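## Task

Take the pink shorts out of the laundry heap and set them on the half of the table belonging to the left arm, apart from every other garment. All other garments must stay on whichever half holds the heap. No garment may end up on the floor, draped over a table edge, or lying on either arm's base. Dropping or tossing garments is allowed.

## Robot and tools

ROBOT. Two 7-joint xArm7 arms, left_arm and right_arm, each ending in a two-finger parallel gripper with a wrist camera. A camera stand sits on the floor behind them. Measured base positions in the scene frame: left_arm (-0.044, +0.265, 0) m, quat_wxyz (+1.000, 0, 0, +0.012); right_arm (+0.051, -0.378, 0) m, quat_wxyz (+1.000, 0, 0, -0.019).

FRAMES. Scene frame: origin at table-top height halfway between the nominal bases, +x reaching out over the table, +z up, left_arm on the +y side (image left/right does not follow arm names). Reported hand positions, orientations, velocities and wrist-camera poses are in that arm's own base frame; fixed cameras and the table use the scene frame. Printed hand poses may be off by a few cm, more at long reach.

THE ROW. Every commanded row is one flat list of 16 numbers covering both arms, even when one arm is idle: left_arm's 7 joint angles then its opening, then right_arm's 7 angles then its opening. Joint angles are absolute targets in radians (not offsets), order: waist, shoulder, upper arm roll, elbow, forearm roll, wrist pitch, wrist roll. Opening runs -1 (shut) to +1 (fully open); 0 is a real command, so resend the current value to leave a gripper alone. Waist, shoulder and upper arm roll have signs flipped relative to the URDF; the listed ranges use URDF signs. Ranges: waist -6.283..6.283, shoulder -2.059..2.094 (so -2.094..2.059 in your numbers), upper arm roll -6.283..6.283, elbow -0.192..3.927, forearm roll -6.283..6.283, wrist pitch -1.693..3.142, wrist roll -6.283..6.283. A target beyond an end by more than 0.010 rad, and farther out than the current angle, gets the call refused; real ends may differ by 0.010. Each control step a joint target stays within 0.637 rad of its measured angle, joint speed is capped at 3.14 rad/s, and hand speed at 1 m/s.

TOOLS.
execute_actions(actions, cameras): actions is a list of actions; each action is up to 15 rows, one per 1/30 s step, lasting 0.5 s; a short action repeats its final row. Images return only if actions is [] or cameras names them (["all"] for all).
move(target, speed, blend, opening_speed, blocking, cameras): target is one 16-number row or a list of up to 15 rows; joints interpolate together to absolute angles, so hands trace curves and nothing avoids obstacles. speed: rad/s of the joint with farthest to go, 0.01 to 3.14, default 0.5, one value or one per target. blend: rad, corner rounding for lists, 0 means stop at each. opening_speed: per second on the -1..+1 scale, at least 0.2. Paths take at least 0.5 s; the whole move gets 10 s. blocking=false returns after about 0.5 s while motion continues; a new move replaces it. Result adds a move: line (done, off_target, moving, held, fault; limits=held if steps were withheld).
wait(seconds 0 to 10, cameras): holds last commands; a running move continues.
stop(cameras): brakes the running move.
zoom_image(camera, region): closer look at the latest image; region [x0, y0, x1, y1] pixels from top-left, at most 504 by 504.
clear_fault(arm: left_arm or right_arm, cameras): clears a reported torque fault.
read_manual(section, default "licences"): licence text only.
finished_scene(scene 1 to 3): ends the scene irreversibly; after ending scene 1, make no further call in that reply.
Cameras: cam_high, cam_low, cam_left_wrist, cam_right_wrist, all 672x504.

RESULTS. Joint positions / Joint velocities: per arm, 7 joints (rad, rad/s) then pad gap (m; 0.084 fully open). Joint targets: angles being driven toward now. Tool commands: current openings. grip_measured: measured opening on the -1..+1 scale. end_effector_position is the point between closed pads, about 2 cm behind the fingertips; fingers point along gripper +z, close along its y. Joint torques: positive toward larger angle, include arm weight, noisy. Wrist depth: 7x7 grid of median distances in mm (172 to 3000, "-" = no value). "joint sent to its limit", "joint command not followed" (clearance check between arms changed targets), step readings, motor temperatures, MOTOR HOT (65 °C), OVER-TEMPERATURE FAULT (80 °C, arm braked 30-60 s), TORQUE FAULT.

GRIPPING. To hold cloth, command an opening well under grip_measured; lower squeezes harder (about 24 N per pad max).

AVOID. Garments leaving the table or left hanging or on a base fails the task. Hard hits on the table, stand or other fixed items fail the scene. Arm-to-arm contact, including one gripper clamping the other's fingers, can fail it. Contact torque at a joint's limit (N m: waist 42.3, shoulder 42.4, upper arm roll 27, elbow 27, forearm roll 27, wrist pitch 14.5, wrist roll 15.2) triggers a fault stop needing clear_fault; so does a motor pinned at max torque for 1 s or overloaded too long. Avoid pressing into surfaces, long stretched holds, and unreachable targets, which heat motors. Slow, smooth motions cost less.

Each tool is called after "Emit:" in YAML: its name, and indented under it one key for each argument.

## Session

Emit:
execute_actions:
  actions: []

Scene clock: 0.00 s.
left_arm: end_effector_position=(+0.2569, +0.0330, +0.1463) grip_measured=+1.00 end_effector_quat_wxyz=(-0.375, +0.127, +0.913, -0.101) | right_arm: end_effector_position=(+0.1890, +0.2763, +0.1822) grip_measured=+1.00 end_effector_quat_wxyz=(-0.055, +0.705, -0.226, +0.670)
Joint positions: left_arm=[-0.438 -0.108 0.318 0.924 0.022 1.618 -2.765 0.084] | right_arm=[-0.146 1.302 -1.728 0.455 -0.125 0.853 2.29 0.084]
Joint velocities: within noise
Joint torques (N m): no reading
Motor temperatures (°C): left_arm=[35 39 39 39 32 41 42] | right_arm=[34 37 39 37 33 35 38]
Wrist depth (mm): cam_left_wrist=[- 265 262 296 2068 502 485 / 799 290 283 304 494 467 437 / 834 515 316 325 430 418 392 / 505 471 430 350 387 378 357 / 448 420 394 371 361 344 327 / 401 383 362 344 331 315 305 / 369 354 336 320 308 295 286] | cam_right_wrist=[2935 - - - - - - / 2948 - - - - - - / 2839 2634 - - - - - / 2547 2634 - 1974 - - - / 2886 2519 1813 2220 - - 698 / 2874 2032 2654 - 2899 605 548 / 2923 2528 2634 2717 567 503 464]
Joint targets: left_arm=[-0.438 -0.108 0.318 0.924 0.022 1.618 -2.765] | right_arm=[-0.146 1.302 -1.728 0.455 -0.125 0.853 2.290]
Tool commands: left_gripper/opening=+1.0 right_gripper/opening=+1.0

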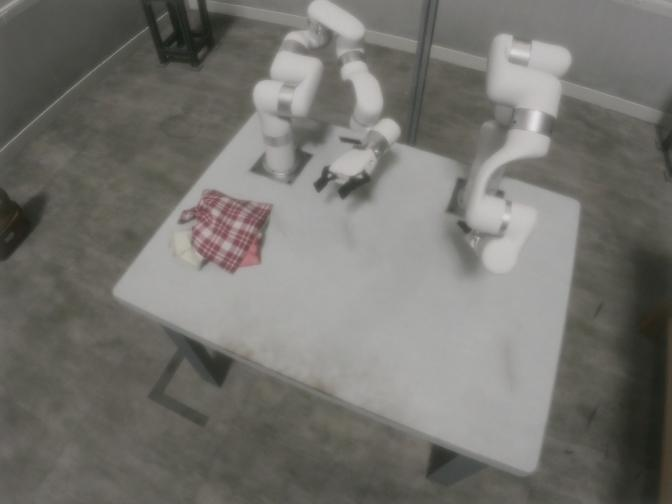

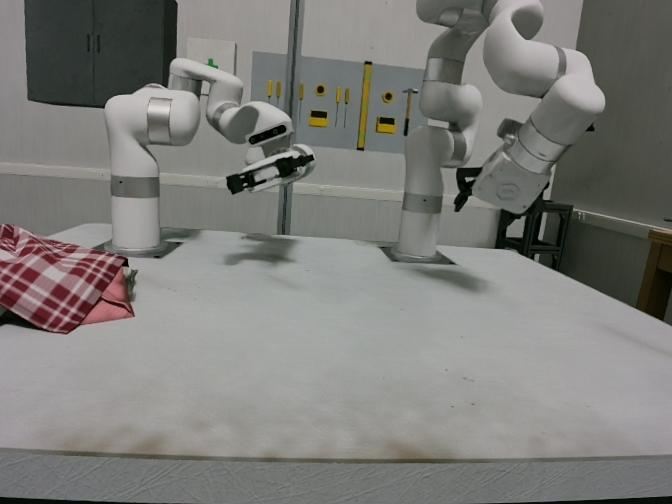

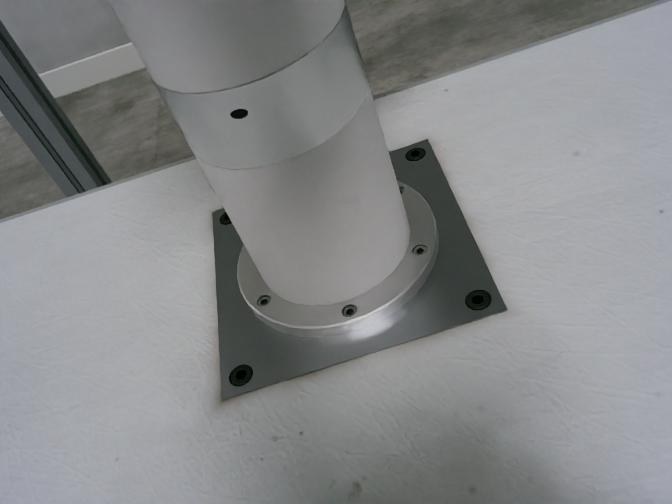

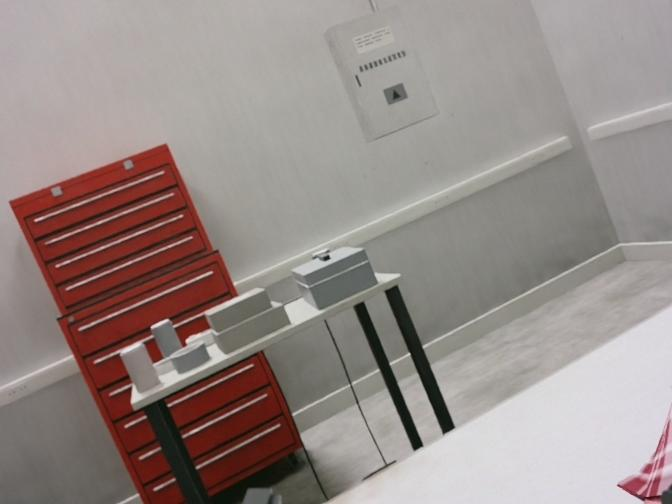

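Emit:
move:
  target: [-0.438,-0.108,0.318,0.924,0.022,1.618,-2.765,1,0,0.598,0,0.93,0,1.528,0,1]
  speed: 0.7
  cameras: ["all"]

Scene clock: 63.93 s.
left_arm: end_effector_position=(+0.2570, +0.0330, +0.1463) grip_measured=+1.00 end_effector_quat_wxyz=(-0.374, +0.127, +0.913, -0.101) | right_arm: end_effector_position=(+0.2999, +0.0000, +0.3500) grip_measured=+1.00 end_effector_quat_wxyz=(+0.000, +1.000, +0.000, +0.000)
Joint positions: left_arm=[-0.438 -0.108 0.318 0.924 0.022 1.618 -2.765 0.084] | right_arm=[0 0.598 0 0.93 0 1.528 0 0.084]
Joint torques (N m): left_arm=[0 30.26 4.07 7.95 -1.79 -1.55 -0.23] | right_arm=[5.5 3.15 2.33 18.12 2.65 0.37 -0.69]
Motor temperatures (°C): left_arm=[35 40 39 41 32 41 41] | right_arm=[34 37 44 38 33 35 38]
Wrist depth (mm): cam_left_wrist=[- 265 263 296 2056 502 484 / 800 290 283 304 494 467 437 / 833 516 317 325 424 418 393 / 506 470 429 350 387 377 357 / 447 419 393 371 360 344 327 / 401 383 363 344 331 316 305 / 368 353 336 320 309 295 285] | cam_right_wrist=[479 479 481 481 481 482 1310 / 478 480 480 480 475 482 1307 / 479 479 478 412 415 475 1307 / 478 479 431 409 402 482 483 / 479 479 421 415 394 437 483 / 478 479 462 423 410 427 484 / 480 480 480 475 482 482 483]
Joint targets: left_arm=[-0.438 -0.108 0.318 0.924 0.022 1.618 -2.765] | right_arm=[0.000 0.598 0.000 0.930 0.000 1.528 0.000]
move: done

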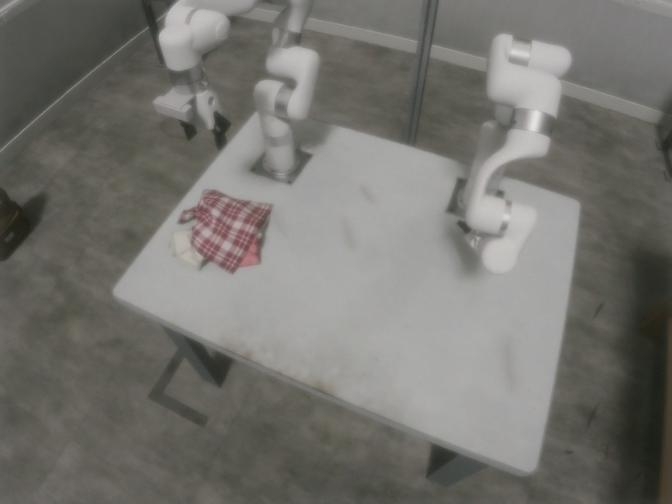

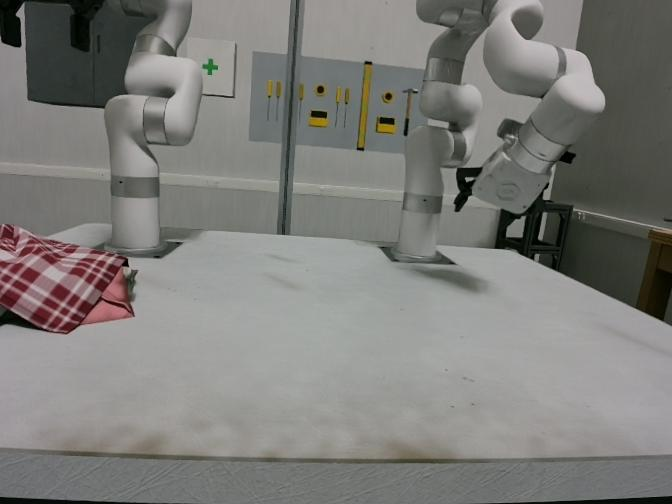

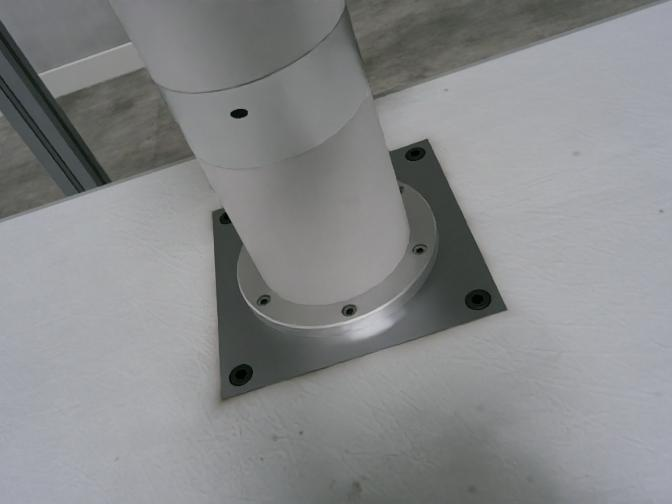

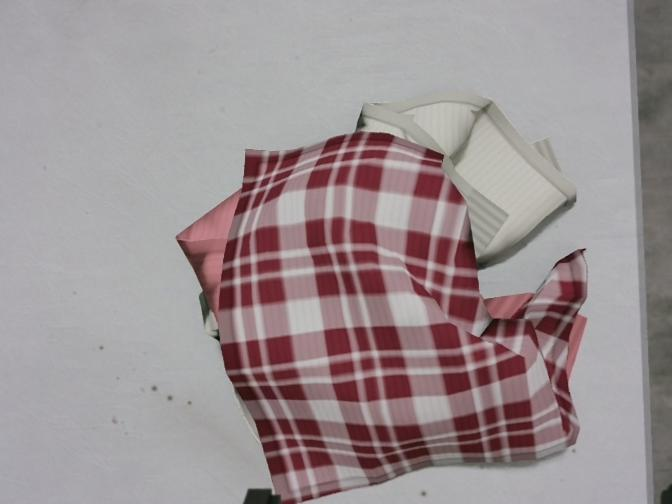

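Emit:
zoom_image:
  camera: "cam_right_wrist"
  region: [160, 80, 400, 320]

Emit:
zoom_image:
  camera: "cam_right_wrist"
  region: [400, 80, 640, 320]

Emit:
zoom_image:
  camera: "cam_low"
  region: [0, 200, 200, 350]

Scaled by 2.100 from the camera's 672x504 image, which has a finer 960x720 frame.

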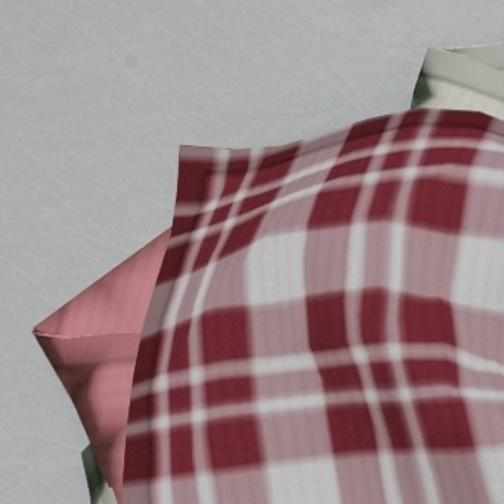

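Scaled by 2.100 from the camera's 672x504 image, which has a finer 960x720 frame.

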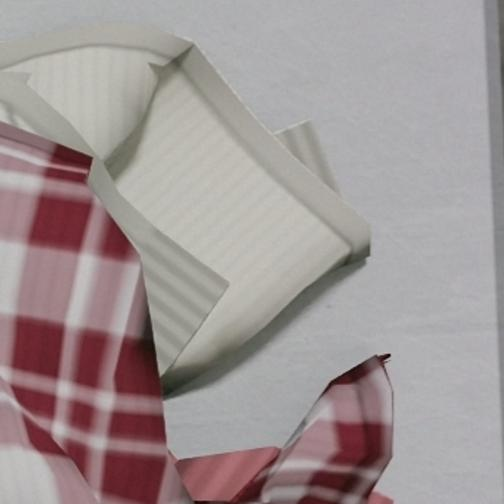

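Scaled by 2.520 from the camera's 672x504 image, which has a finer 960x720 frame.

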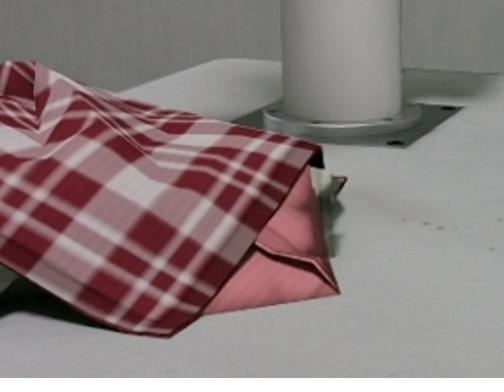

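Emit:
move:
  target:
    - [-0.438,-0.108,0.318,0.924,0.022,1.618,-2.765,1,-0.2092,0.0038,0,0.8754,0,0.8792,0.2092,-0.17]
    - [-0.438,-0.108,0.318,0.924,0.022,1.618,-2.765,1,-0.2092,-0.2586,0,0.7846,0,0.526,0.2092,-0.17]
  speed: [0.8,0.3]
  cameras: ["cam_right_wrist","cam_low"]

Emit:
zoom_image:
  camera: "cam_low"
  region: [0, 150, 250, 350]

Scene clock: 123.07 s.
left_arm: end_effector_position=(+0.2570, +0.0330, +0.1463) grip_measured=+1.00 end_effector_quat_wxyz=(-0.374, +0.127, +0.913, -0.101) | right_arm: end_effector_position=(+0.4311, +0.0915, +0.0281) grip_measured=-0.18 end_effector_quat_wxyz=(+0.000, +1.000, +0.000, +0.000)
Joint positions: left_arm=[-0.438 -0.108 0.318 0.924 0.022 1.618 -2.765 0.084] | right_arm=[-0.209 -0.259 0 0.785 0 0.526 0.209 0.036]
Joint torques (N m): left_arm=[0.94 30.17 4.11 7.98 -1.79 -1.53 -0.73] | right_arm=[-6.72 17.42 -1.39 9.48 2.13 -2.48 0.77]
Motor temperatures (°C): left_arm=[35 41 39 40 32 42 41] | right_arm=[34 37 40 46 33 35 38]
Wrist depth (mm): cam_left_wrist=[- 265 263 297 2062 502 484 / 798 290 283 304 494 468 437 / 834 515 316 325 424 417 392 / 505 470 431 350 387 377 356 / 448 420 393 371 362 344 327 / 402 384 363 344 331 316 305 / 368 354 336 320 309 295 285] | cam_right_wrist=[- - - - - - - / - - - - - - - / - - - - - - - / - - - - - - - / - - - - - - - / - - - - - - - / - - - - - - -]
Joint targets: left_arm=[-0.438 -0.108 0.318 0.924 0.022 1.618 -2.765] | right_arm=[-0.209 -0.259 0.000 0.785 0.000 0.526 0.209]
move: done
Images, in order (width x height): cam_low 672x504, cam_right_wrist 672x504.

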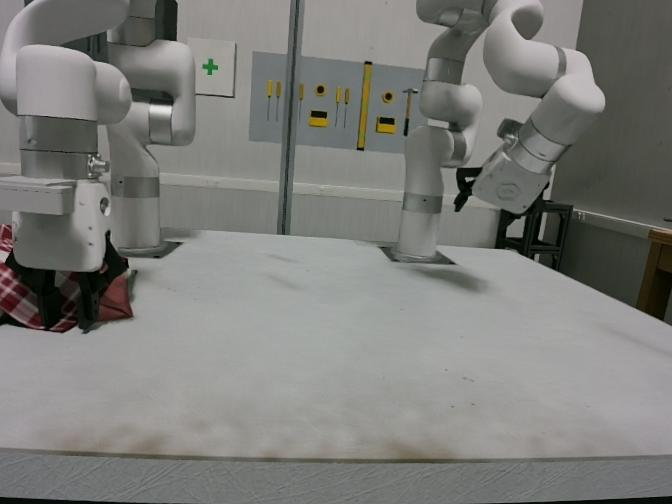

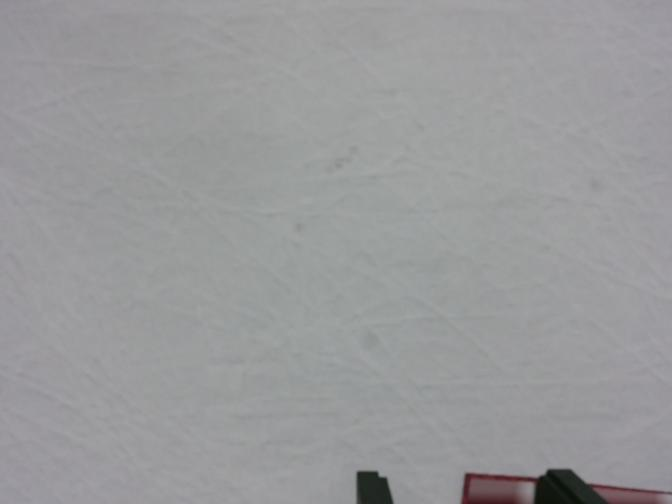

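Scaled by 2.016 from the camera's 672x504 image, which has a finer 960x720 frame.

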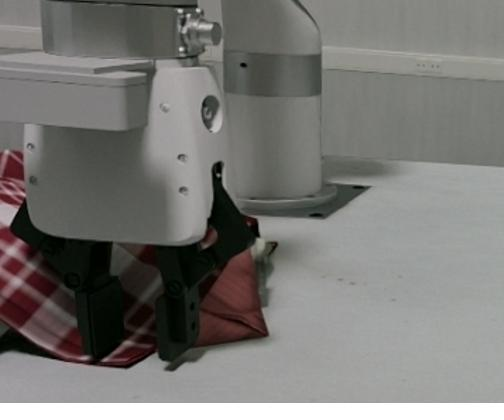

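Emit:
move:
  target:
    - [-0.438,-0.108,0.318,0.924,0.022,1.618,-2.765,1,-0.2092,-0.2586,0,0.7846,0,0.526,0.2092,-1]
    - [-0.438,-0.108,0.318,0.924,0.022,1.618,-2.765,1,-0.2092,0.0038,0,0.8754,0,0.8792,0.2092,-1]
  speed: 0.3
  opening_speed: 1.0
  cameras: ["all"]

Scene clock: 131.33 s.
left_arm: end_effector_position=(+0.2570, +0.0330, +0.1463) grip_measured=+1.00 end_effector_quat_wxyz=(-0.374, +0.127, +0.913, -0.101) | right_arm: end_effector_position=(+0.4310, +0.0915, +0.1499) grip_measured=-1.00 end_effector_quat_wxyz=(+0.000, +1.000, +0.000, +0.000)
Joint positions: left_arm=[-0.438 -0.108 0.318 0.924 0.022 1.618 -2.765 0.084] | right_arm=[-0.209 0.004 0 0.875 0 0.879 0.209 0]
Joint torques (N m): left_arm=[1.98 30.13 4.04 7.97 -1.81 -1.54 -1.19] | right_arm=[-5.87 21.58 -1.61 17.27 1.86 0.31 0.79]
Wrist depth (mm): cam_left_wrist=[- 265 263 296 2099 502 484 / 796 290 283 305 494 467 438 / 835 515 317 326 424 417 393 / 506 471 431 350 387 376 357 / 446 419 392 372 361 344 327 / 402 384 363 344 331 316 305 / 369 354 336 320 309 295 286] | cam_right_wrist=[278 278 279 279 280 280 281 / 278 278 278 279 280 280 281 / 278 278 279 279 280 280 281 / 278 279 279 280 280 281 281 / 278 279 279 280 280 280 273 / 278 279 279 280 277 261 231 / 278 279 279 280 266 237 217]
Joint targets: left_arm=[-0.438 -0.108 0.318 0.924 0.022 1.618 -2.765] | right_arm=[-0.209 0.004 0.000 0.875 0.000 0.879 0.209]
move: done

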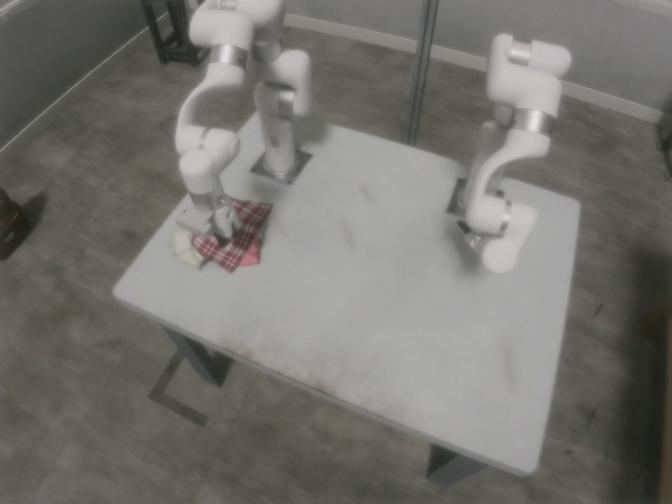

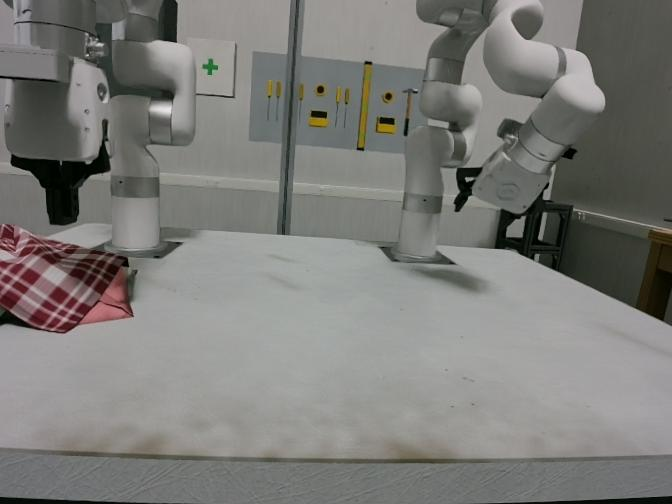

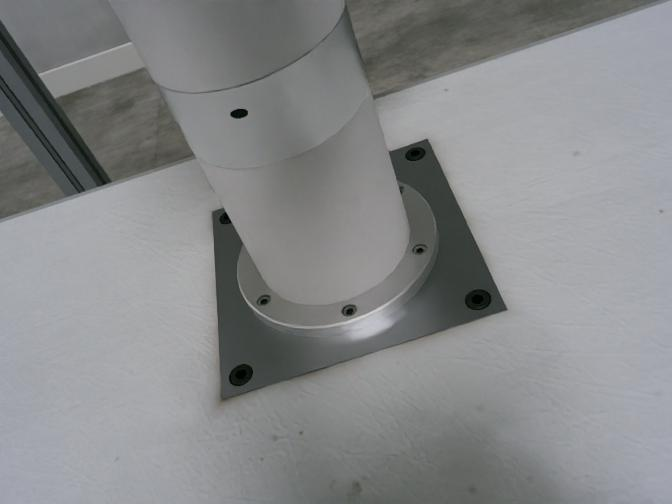

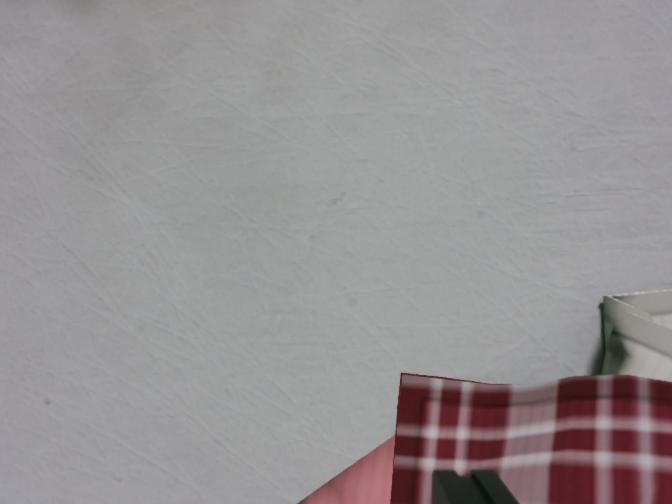

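Emit:
move:
  target:
    - [-0.438,-0.108,0.318,0.924,0.022,1.618,-2.765,1,-0.1885,-0.1369,0,0.8134,0,0.6765,0.1885,-0.05]
    - [-0.438,-0.108,0.318,0.924,0.022,1.618,-2.765,1,-0.1885,-0.288,0,0.7918,0,0.5038,0.1885,-0.05]
    - [-0.438,-0.108,0.318,0.924,0.022,1.618,-2.765,1,-0.1885,-0.288,0,0.7918,0,0.5038,0.1885,-1]
    - [-0.438,-0.108,0.318,0.924,0.022,1.618,-2.765,1,-0.1885,-0.1369,0,0.8134,0,0.6765,0.1885,-1]
  speed: 0.3
  opening_speed: 1.0
  cameras: ["cam_low","cam_right_wrist"]

Scene clock: 157.30 s.
left_arm: end_effector_position=(+0.2570, +0.0330, +0.1463) grip_measured=+1.00 end_effector_quat_wxyz=(-0.374, +0.127, +0.913, -0.101) | right_arm: end_effector_position=(+0.4350, +0.0830, +0.0800) grip_measured=-0.98 end_effector_quat_wxyz=(+0.000, +1.000, +0.000, +0.000)
Joint positions: left_arm=[-0.438 -0.108 0.318 0.924 0.022 1.618 -2.765 0.084] | right_arm=[-0.189 -0.137 0 0.813 0 0.676 0.188 0.001]
Joint torques (N m): left_arm=[2.69 30.13 4.08 7.95 -1.66 -1.57 -1.68] | right_arm=[5.99 23.02 2.56 15.69 1.71 0.32 0.44]
Wrist depth (mm): cam_left_wrist=[- 265 263 296 2087 503 484 / 797 290 283 304 493 468 437 / 832 514 317 325 424 417 393 / 505 471 430 350 386 376 357 / 448 420 393 371 361 344 327 / 401 383 362 345 332 316 305 / 368 353 336 320 309 295 286] | cam_right_wrist=[208 209 209 209 210 210 210 / 208 209 209 209 210 210 210 / 208 209 209 209 210 210 210 / 208 209 209 210 210 210 210 / 208 209 209 209 210 210 210 / 208 209 209 210 210 210 211 / 209 209 209 210 210 210 210]
Joint targets: left_arm=[-0.438 -0.108 0.318 0.924 0.022 1.618 -2.765] | right_arm=[-0.189 -0.137 0.000 0.813 0.000 0.677 0.189]
move: done
Images, in order (width x height): cam_low 672x504, cam_right_wrist 672x504.

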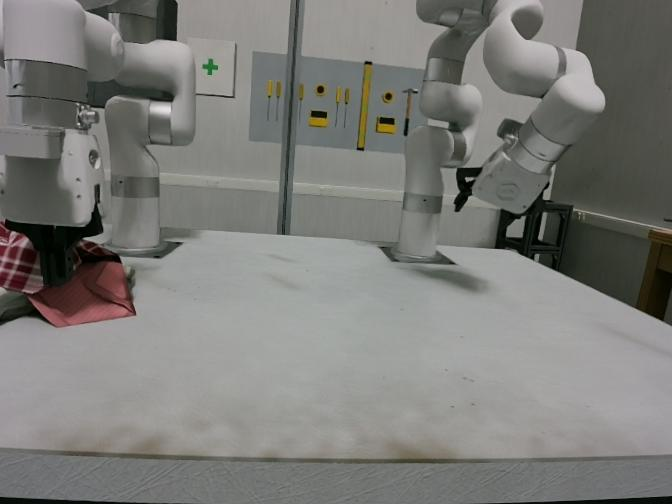

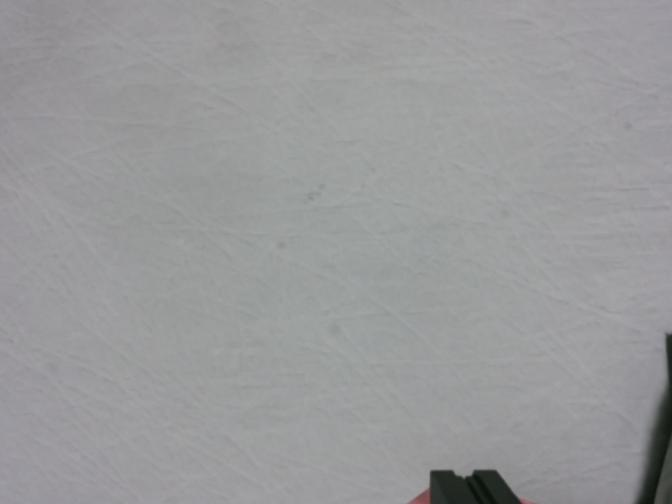

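Emit:
move:
  target: [-0.438,-0.108,0.318,0.924,0.022,1.618,-2.765,1,-0.1885,0.0871,0,1.5148,0,1.6019,0.1885,-1]
  speed: 0.4
  cameras: ["all"]

Scene clock: 165.47 s.
left_arm: end_effector_position=(+0.2570, +0.0330, +0.1463) grip_measured=+1.00 end_effector_quat_wxyz=(-0.374, +0.127, +0.913, -0.101) | right_arm: end_effector_position=(+0.4349, +0.0830, +0.4000) grip_measured=-0.98 end_effector_quat_wxyz=(+0.000, +1.000, +0.000, +0.000)
Joint positions: left_arm=[-0.438 -0.108 0.318 0.924 0.022 1.618 -2.765 0.084] | right_arm=[-0.188 0.087 0 1.515 0 1.602 0.188 0.001]
Joint torques (N m): left_arm=[2.62 30.15 4.04 7.95 -1.58 -1.55 -1.67] | right_arm=[5.54 19.82 2.21 17.66 1.42 0.39 0.89]
Wrist depth (mm): cam_left_wrist=[- 265 262 296 2062 502 483 / 799 291 283 304 494 467 437 / 836 514 317 326 425 418 393 / 504 471 432 350 387 377 357 / 446 420 394 371 361 344 327 / 401 383 363 344 332 316 305 / 369 354 336 320 309 295 286] | cam_right_wrist=[1345 1337 1350 1348 1353 1350 1358 / 528 529 530 531 533 533 533 / 529 529 530 532 531 534 534 / 528 530 530 531 531 533 534 / 528 530 529 356 350 509 534 / 529 529 532 282 241 492 534 / 528 529 532 221 209 199 532]
Joint targets: left_arm=[-0.438 -0.108 0.318 0.924 0.022 1.618 -2.765] | right_arm=[-0.189 0.087 0.000 1.515 0.000 1.602 0.189]
move: done

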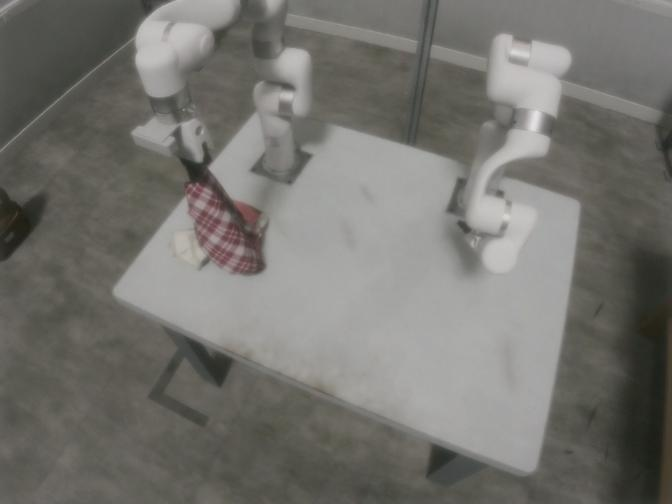

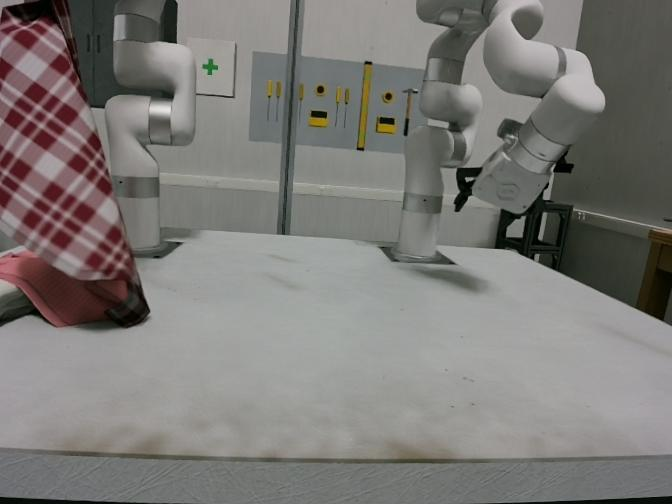

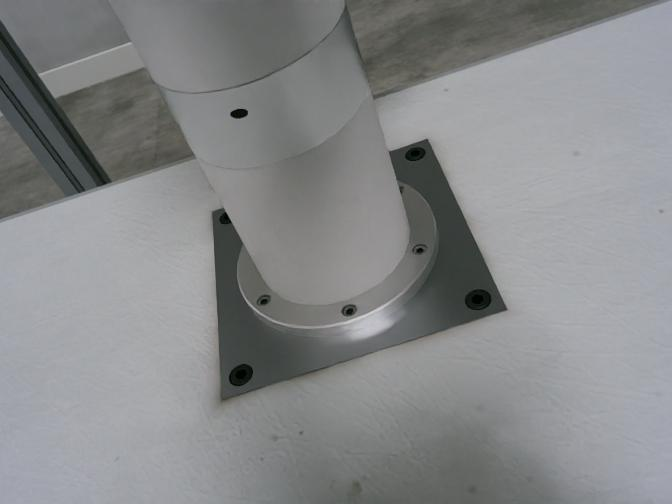

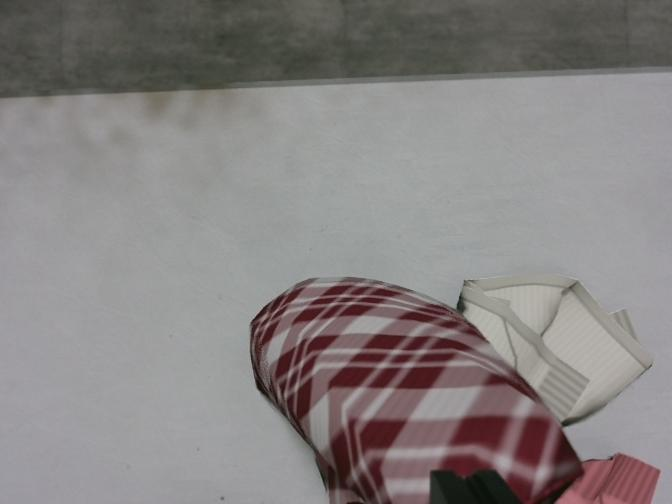

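Emit:
move:
  target:
    - [-0.438,-0.108,0.318,0.924,0.022,1.618,-2.765,1,-0.4101,-0.1265,0,1.7649,0,1.6384,0.4101,-1]
    - [-0.438,-0.108,0.318,0.924,0.022,1.618,-2.765,1,-0.3948,-0.3708,0,1.1146,0,0.7438,0.3948,-1]
    - [-0.438,-0.108,0.318,0.924,0.022,1.618,-2.765,1,-0.3948,-0.3708,0,1.1146,0,0.7438,0.3948,0]
  speed: 0.4
  opening_speed: 1.0
  cameras: ["cam_low","cam_high"]

Emit:
move:
  target:
    - [-0.438,-0.108,0.318,0.924,0.022,1.618,-2.765,1,-0.4101,-0.1265,0,1.7649,0,1.6384,0.4101,0]
    - [-0.438,-0.108,0.318,0.924,0.022,1.618,-2.765,1,-0.2,0.598,0,0.93,0,1.528,0.2,0]
  speed: 0.5
  blend: 0.1
  cameras: ["all"]

Scene clock: 187.33 s.
left_arm: end_effector_position=(+0.2570, +0.0330, +0.1463) grip_measured=+1.00 end_effector_quat_wxyz=(-0.374, +0.127, +0.913, -0.101) | right_arm: end_effector_position=(+0.4800, +0.2000, +0.0700) grip_measured=-0.01 end_effector_quat_wxyz=(+0.000, +1.000, +0.000, +0.000)
Joint positions: left_arm=[-0.438 -0.108 0.318 0.924 0.022 1.618 -2.765 0.084] | right_arm=[-0.395 -0.371 0 1.115 0 0.744 0.395 0.044]
Joint torques (N m): left_arm=[2.41 30.09 3.97 8.04 -1.59 -1.41 -1.66] | right_arm=[5.95 21.24 2.59 11.47 0.84 -2.41 -0.5]
Wrist depth (mm): cam_left_wrist=[- 265 263 297 2056 502 482 / 798 290 283 304 493 467 439 / 830 514 316 325 424 417 393 / 505 469 429 350 387 378 357 / 448 418 393 371 361 344 327 / 401 384 363 345 331 316 305 / 369 354 336 320 308 295 286] | cam_right_wrist=[198 198 199 199 199 200 200 / 198 198 198 199 199 200 200 / 198 198 - - - 200 200 / 198 199 - - - - - / 198 198 173 - - - - / 198 199 176 - - - - / 198 199 182 - - - -]
Joint targets: left_arm=[-0.438 -0.108 0.318 0.924 0.022 1.618 -2.765] | right_arm=[-0.395 -0.371 0.000 1.115 0.000 0.744 0.395]
move: done
Images, in order (width x height): cam_high 672x504, cam_low 672x504.

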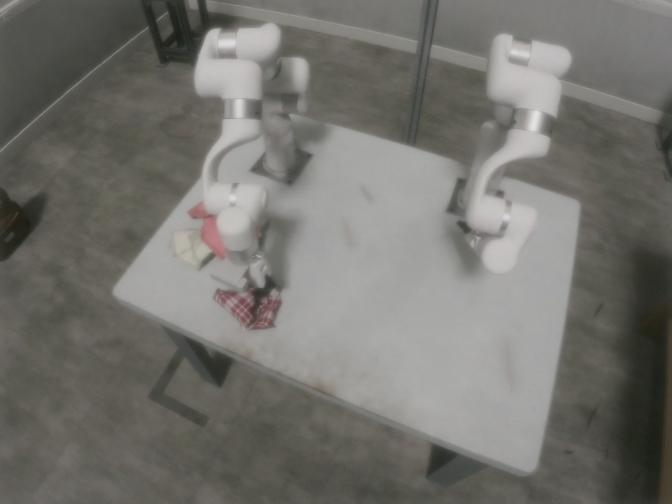

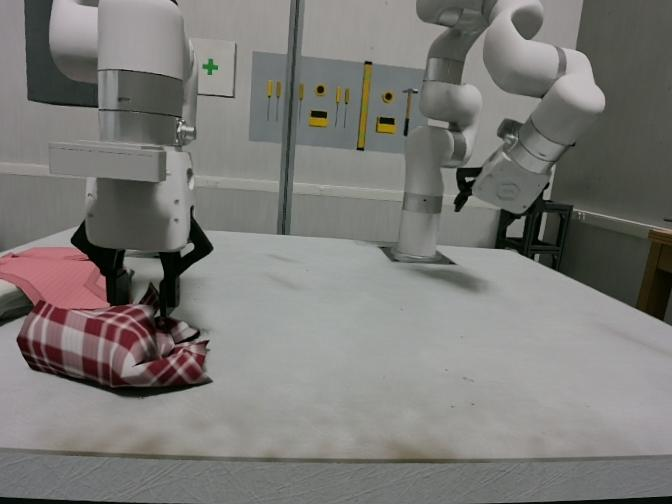

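Scene clock: 191.30 s.
left_arm: end_effector_position=(+0.2570, +0.0330, +0.1463) grip_measured=+1.00 end_effector_quat_wxyz=(-0.374, +0.127, +0.913, -0.101) | right_arm: end_effector_position=(+0.2940, +0.0596, +0.3500) grip_measured=-0.01 end_effector_quat_wxyz=(+0.000, +1.000, +0.000, +0.000)
Joint positions: left_arm=[-0.438 -0.108 0.318 0.924 0.022 1.618 -2.765 0.084] | right_arm=[-0.2 0.598 0 0.93 0 1.528 0.2 0.044]
Joint torques (N m): left_arm=[2.6 30.37 3.88 7.96 -1.54 -1.45 -1.58] | right_arm=[5.75 9.79 -1.73 13.54 0.45 -2.57 -0.72]
Wrist depth (mm): cam_left_wrist=[- 265 263 297 2080 502 484 / 798 290 283 304 494 468 437 / 829 514 317 326 425 418 393 / 504 470 429 350 386 377 357 / 446 419 393 372 361 344 327 / 401 383 363 345 331 316 305 / 368 353 336 320 309 295 286] | cam_right_wrist=[479 411 422 481 482 482 483 / 478 436 480 480 481 467 483 / 479 479 480 473 426 464 473 / 479 478 479 439 417 438 483 / 479 480 480 422 423 440 477 / 479 479 480 476 440 431 480 / 477 480 480 481 482 482 484]
Joint targets: left_arm=[-0.438 -0.108 0.318 0.924 0.022 1.618 -2.765] | right_arm=[-0.200 0.598 0.000 0.930 0.000 1.528 0.200]
move: done

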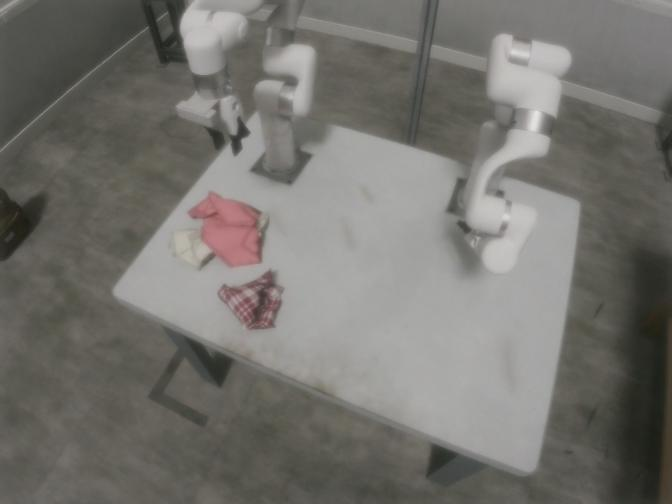

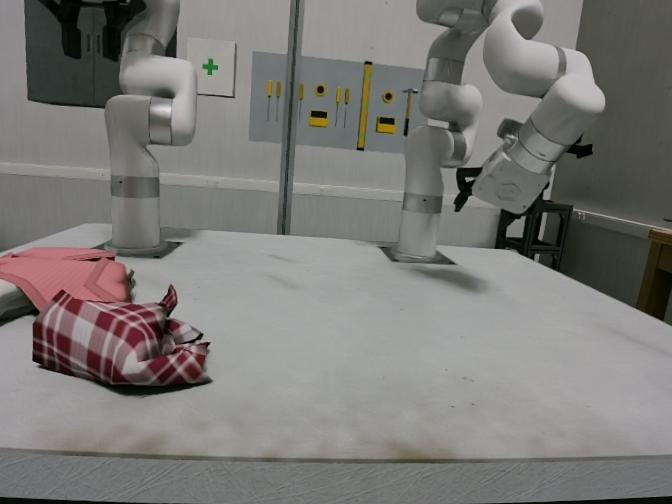

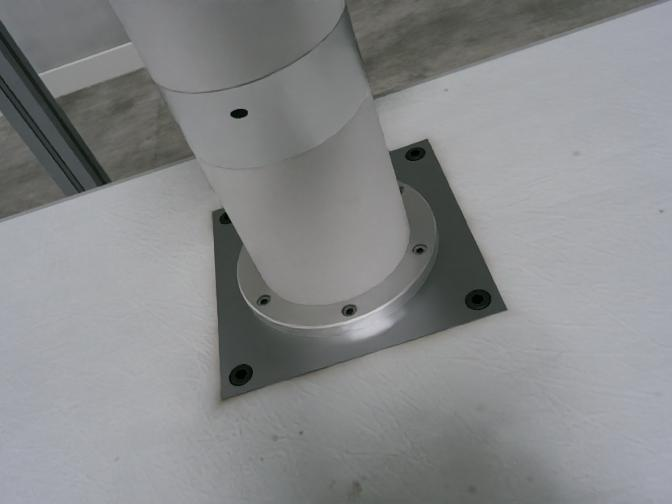

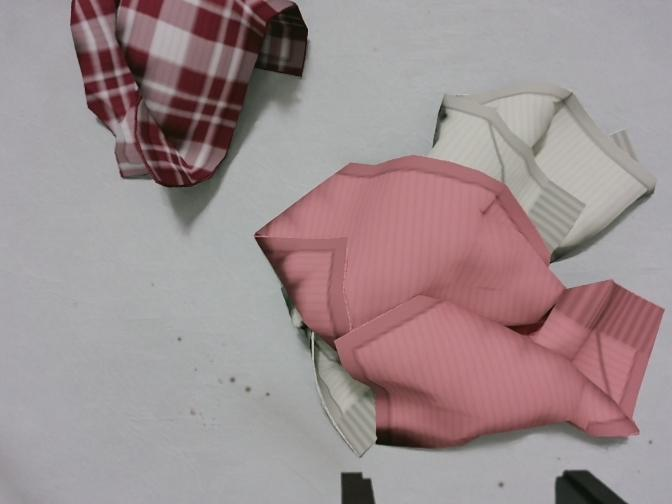

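Emit:
move:
  target:
    - [-0.438,-0.108,0.318,0.924,0.022,1.618,-2.765,1,-0.3597,0.0577,0,0.646,0,0.7037,-1.2111,0.43]
    - [-1.4,-0.108,0.318,0.924,0.022,1.618,-2.765,1,-0.3597,-0.1656,0,0.6057,0,0.4401,-1.2111,0.43]
    - [-1.4,-0.108,0.318,0.924,0.022,1.618,-2.765,1,-0.3597,-0.1656,0,0.6057,0,0.4401,-1.2111,-1]
  speed: [0.8,0.5,0.5]
  opening_speed: 1.5
  cameras: ["cam_low","cam_right_wrist"]

Emit:
move:
  target: [-1.4,-0.108,0.318,0.924,0.022,1.618,-2.765,1,-0.3597,0.2578,0,1.3434,0,1.6012,-1.2111,-1]
  speed: 0.5
  cameras: ["all"]

Scene clock: 228.93 s.
left_arm: end_effector_position=(+0.1199, +0.2297, +0.1463) grip_measured=+1.00 end_effector_quat_wxyz=(-0.285, -0.309, +0.868, -0.262) | right_arm: end_effector_position=(+0.3674, +0.1382, +0.0194) grip_measured=-0.28 end_effector_quat_wxyz=(+0.000, +0.707, +0.707, +0.001) end_effector_velocity=(+0.000, +0.000, +0.000) end_effector_angular_velocity=(+0.000, +0.000, +0.001)
Joint positions: left_arm=[-1.4 -0.108 0.318 0.924 0.022 1.618 -2.765 0.084] | right_arm=[-0.36 -0.165 0 0.606 0 0.44 -1.211 0.032]
Joint velocities: left_arm=[within noise] | right_arm=[-0.001 0 0 -0.001 0 0 0 -0.001]
Joint torques (N m): left_arm=[-3.73 25.49 4.05 8.02 -1.06 -1.48 -1.59] | right_arm=[-0.2 -13.79 3.88 -6.77 -0.01 1.18 -0.43]
Wrist depth (mm): cam_left_wrist=[831 265 263 296 1924 1914 1813 / 665 290 283 304 502 1728 1638 / 580 536 317 325 413 417 398 / 504 470 429 350 385 376 358 / 448 419 395 371 361 343 327 / 400 383 363 343 331 316 305 / 368 353 335 320 309 296 286] | cam_right_wrist=[- - - - - - - / - - - - - - - / - - - - - - - / - - - - - - - / - - - - - - - / - - - - - - - / - - - - - - -]
Joint targets: left_arm=[-1.400 -0.108 0.318 0.924 0.022 1.618 -2.765] | right_arm=[-0.360 -0.166 0.000 0.606 0.000 0.440 -1.211]
move: done
Images, in order (width x height): cam_low 672x504, cam_right_wrist 672x504.

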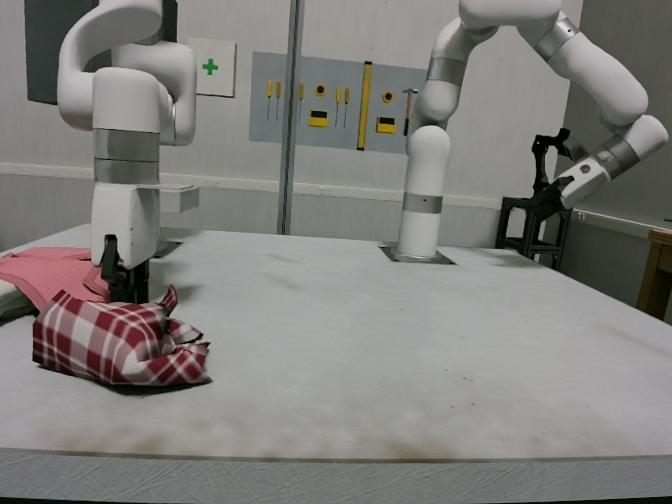

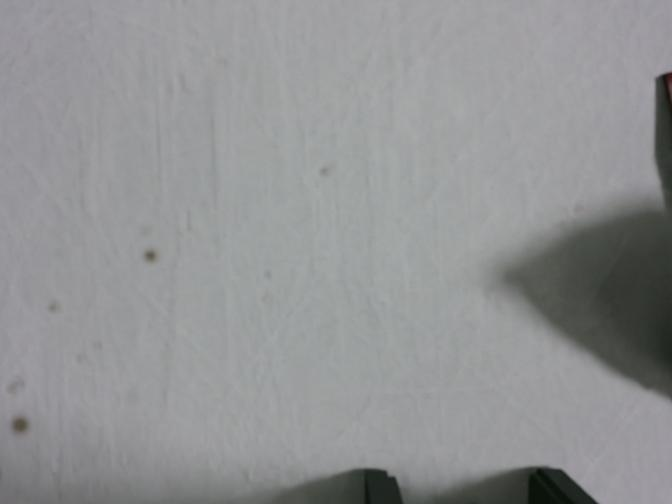

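Scene clock: 231.77 s.
left_arm: end_effector_position=(+0.1199, +0.2297, +0.1463) grip_measured=+1.00 end_effector_quat_wxyz=(-0.285, -0.309, +0.868, -0.262) | right_arm: end_effector_position=(+0.3670, +0.1380, +0.4000) grip_measured=-1.00 end_effector_quat_wxyz=(+0.000, +0.707, +0.707, +0.000)
Joint positions: left_arm=[-1.4 -0.108 0.318 0.924 0.022 1.618 -2.765 0.084] | right_arm=[-0.36 0.258 0 1.343 0 1.601 -1.211 0]
Joint torques (N m): left_arm=[-3.64 21.95 4.14 7.92 -0.85 -1.55 -1.63] | right_arm=[6.23 16.47 -1.89 17.66 -0.03 0.52 -0.32]
Wrist depth (mm): cam_left_wrist=[827 265 263 296 1914 1908 1813 / 664 291 284 305 503 1728 1645 / 580 535 317 326 412 417 400 / 505 470 431 350 385 376 357 / 446 419 395 371 361 343 327 / 401 383 363 343 331 316 305 / 368 353 336 320 309 295 285] | cam_right_wrist=[531 530 532 532 532 535 532 / 530 530 531 531 533 532 534 / 529 530 531 532 532 522 534 / 530 531 530 532 509 473 464 / 530 530 530 532 532 491 534 / 529 529 526 484 534 532 535 / 530 530 501 471 532 532 534]
Joint targets: left_arm=[-1.400 -0.108 0.318 0.924 0.022 1.618 -2.765] | right_arm=[-0.360 0.258 0.000 1.343 0.000 1.601 -1.211]
move: done

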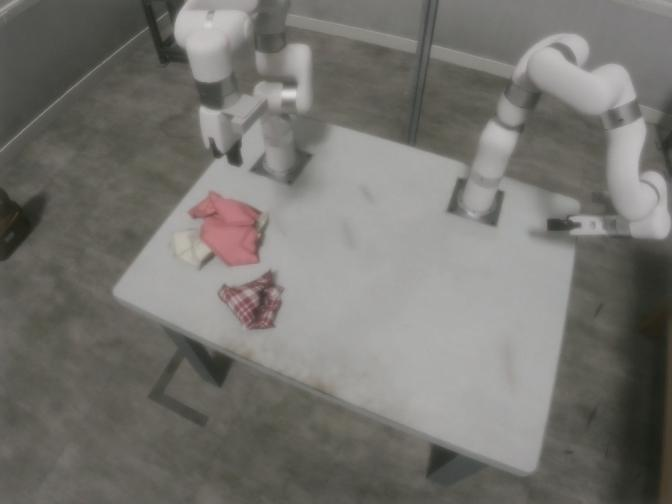

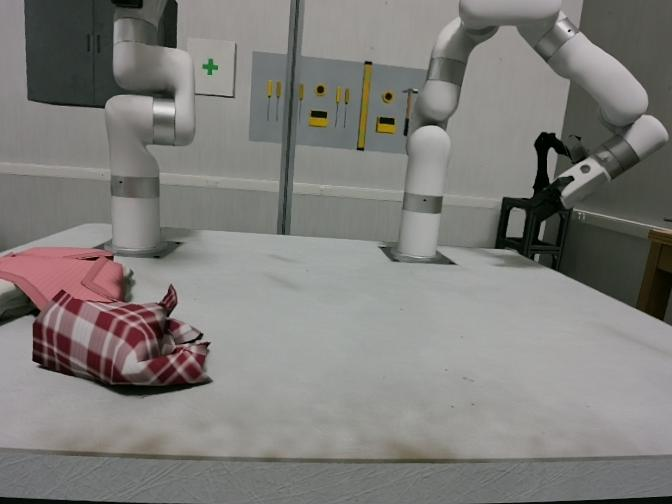

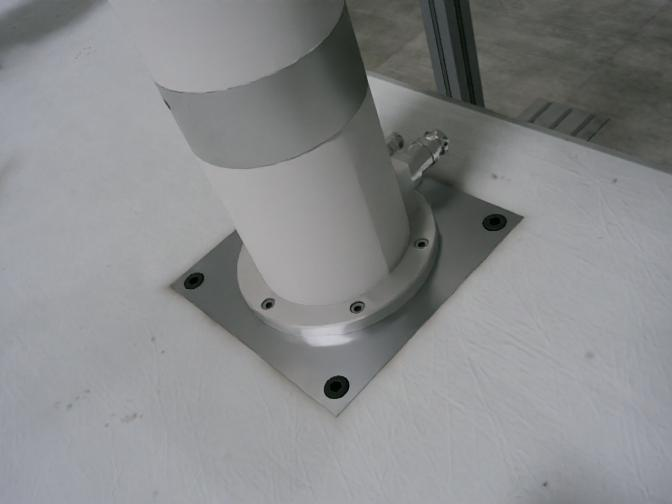

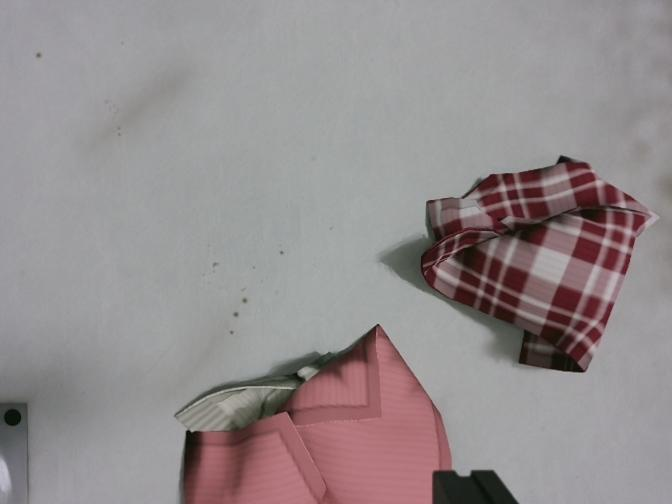

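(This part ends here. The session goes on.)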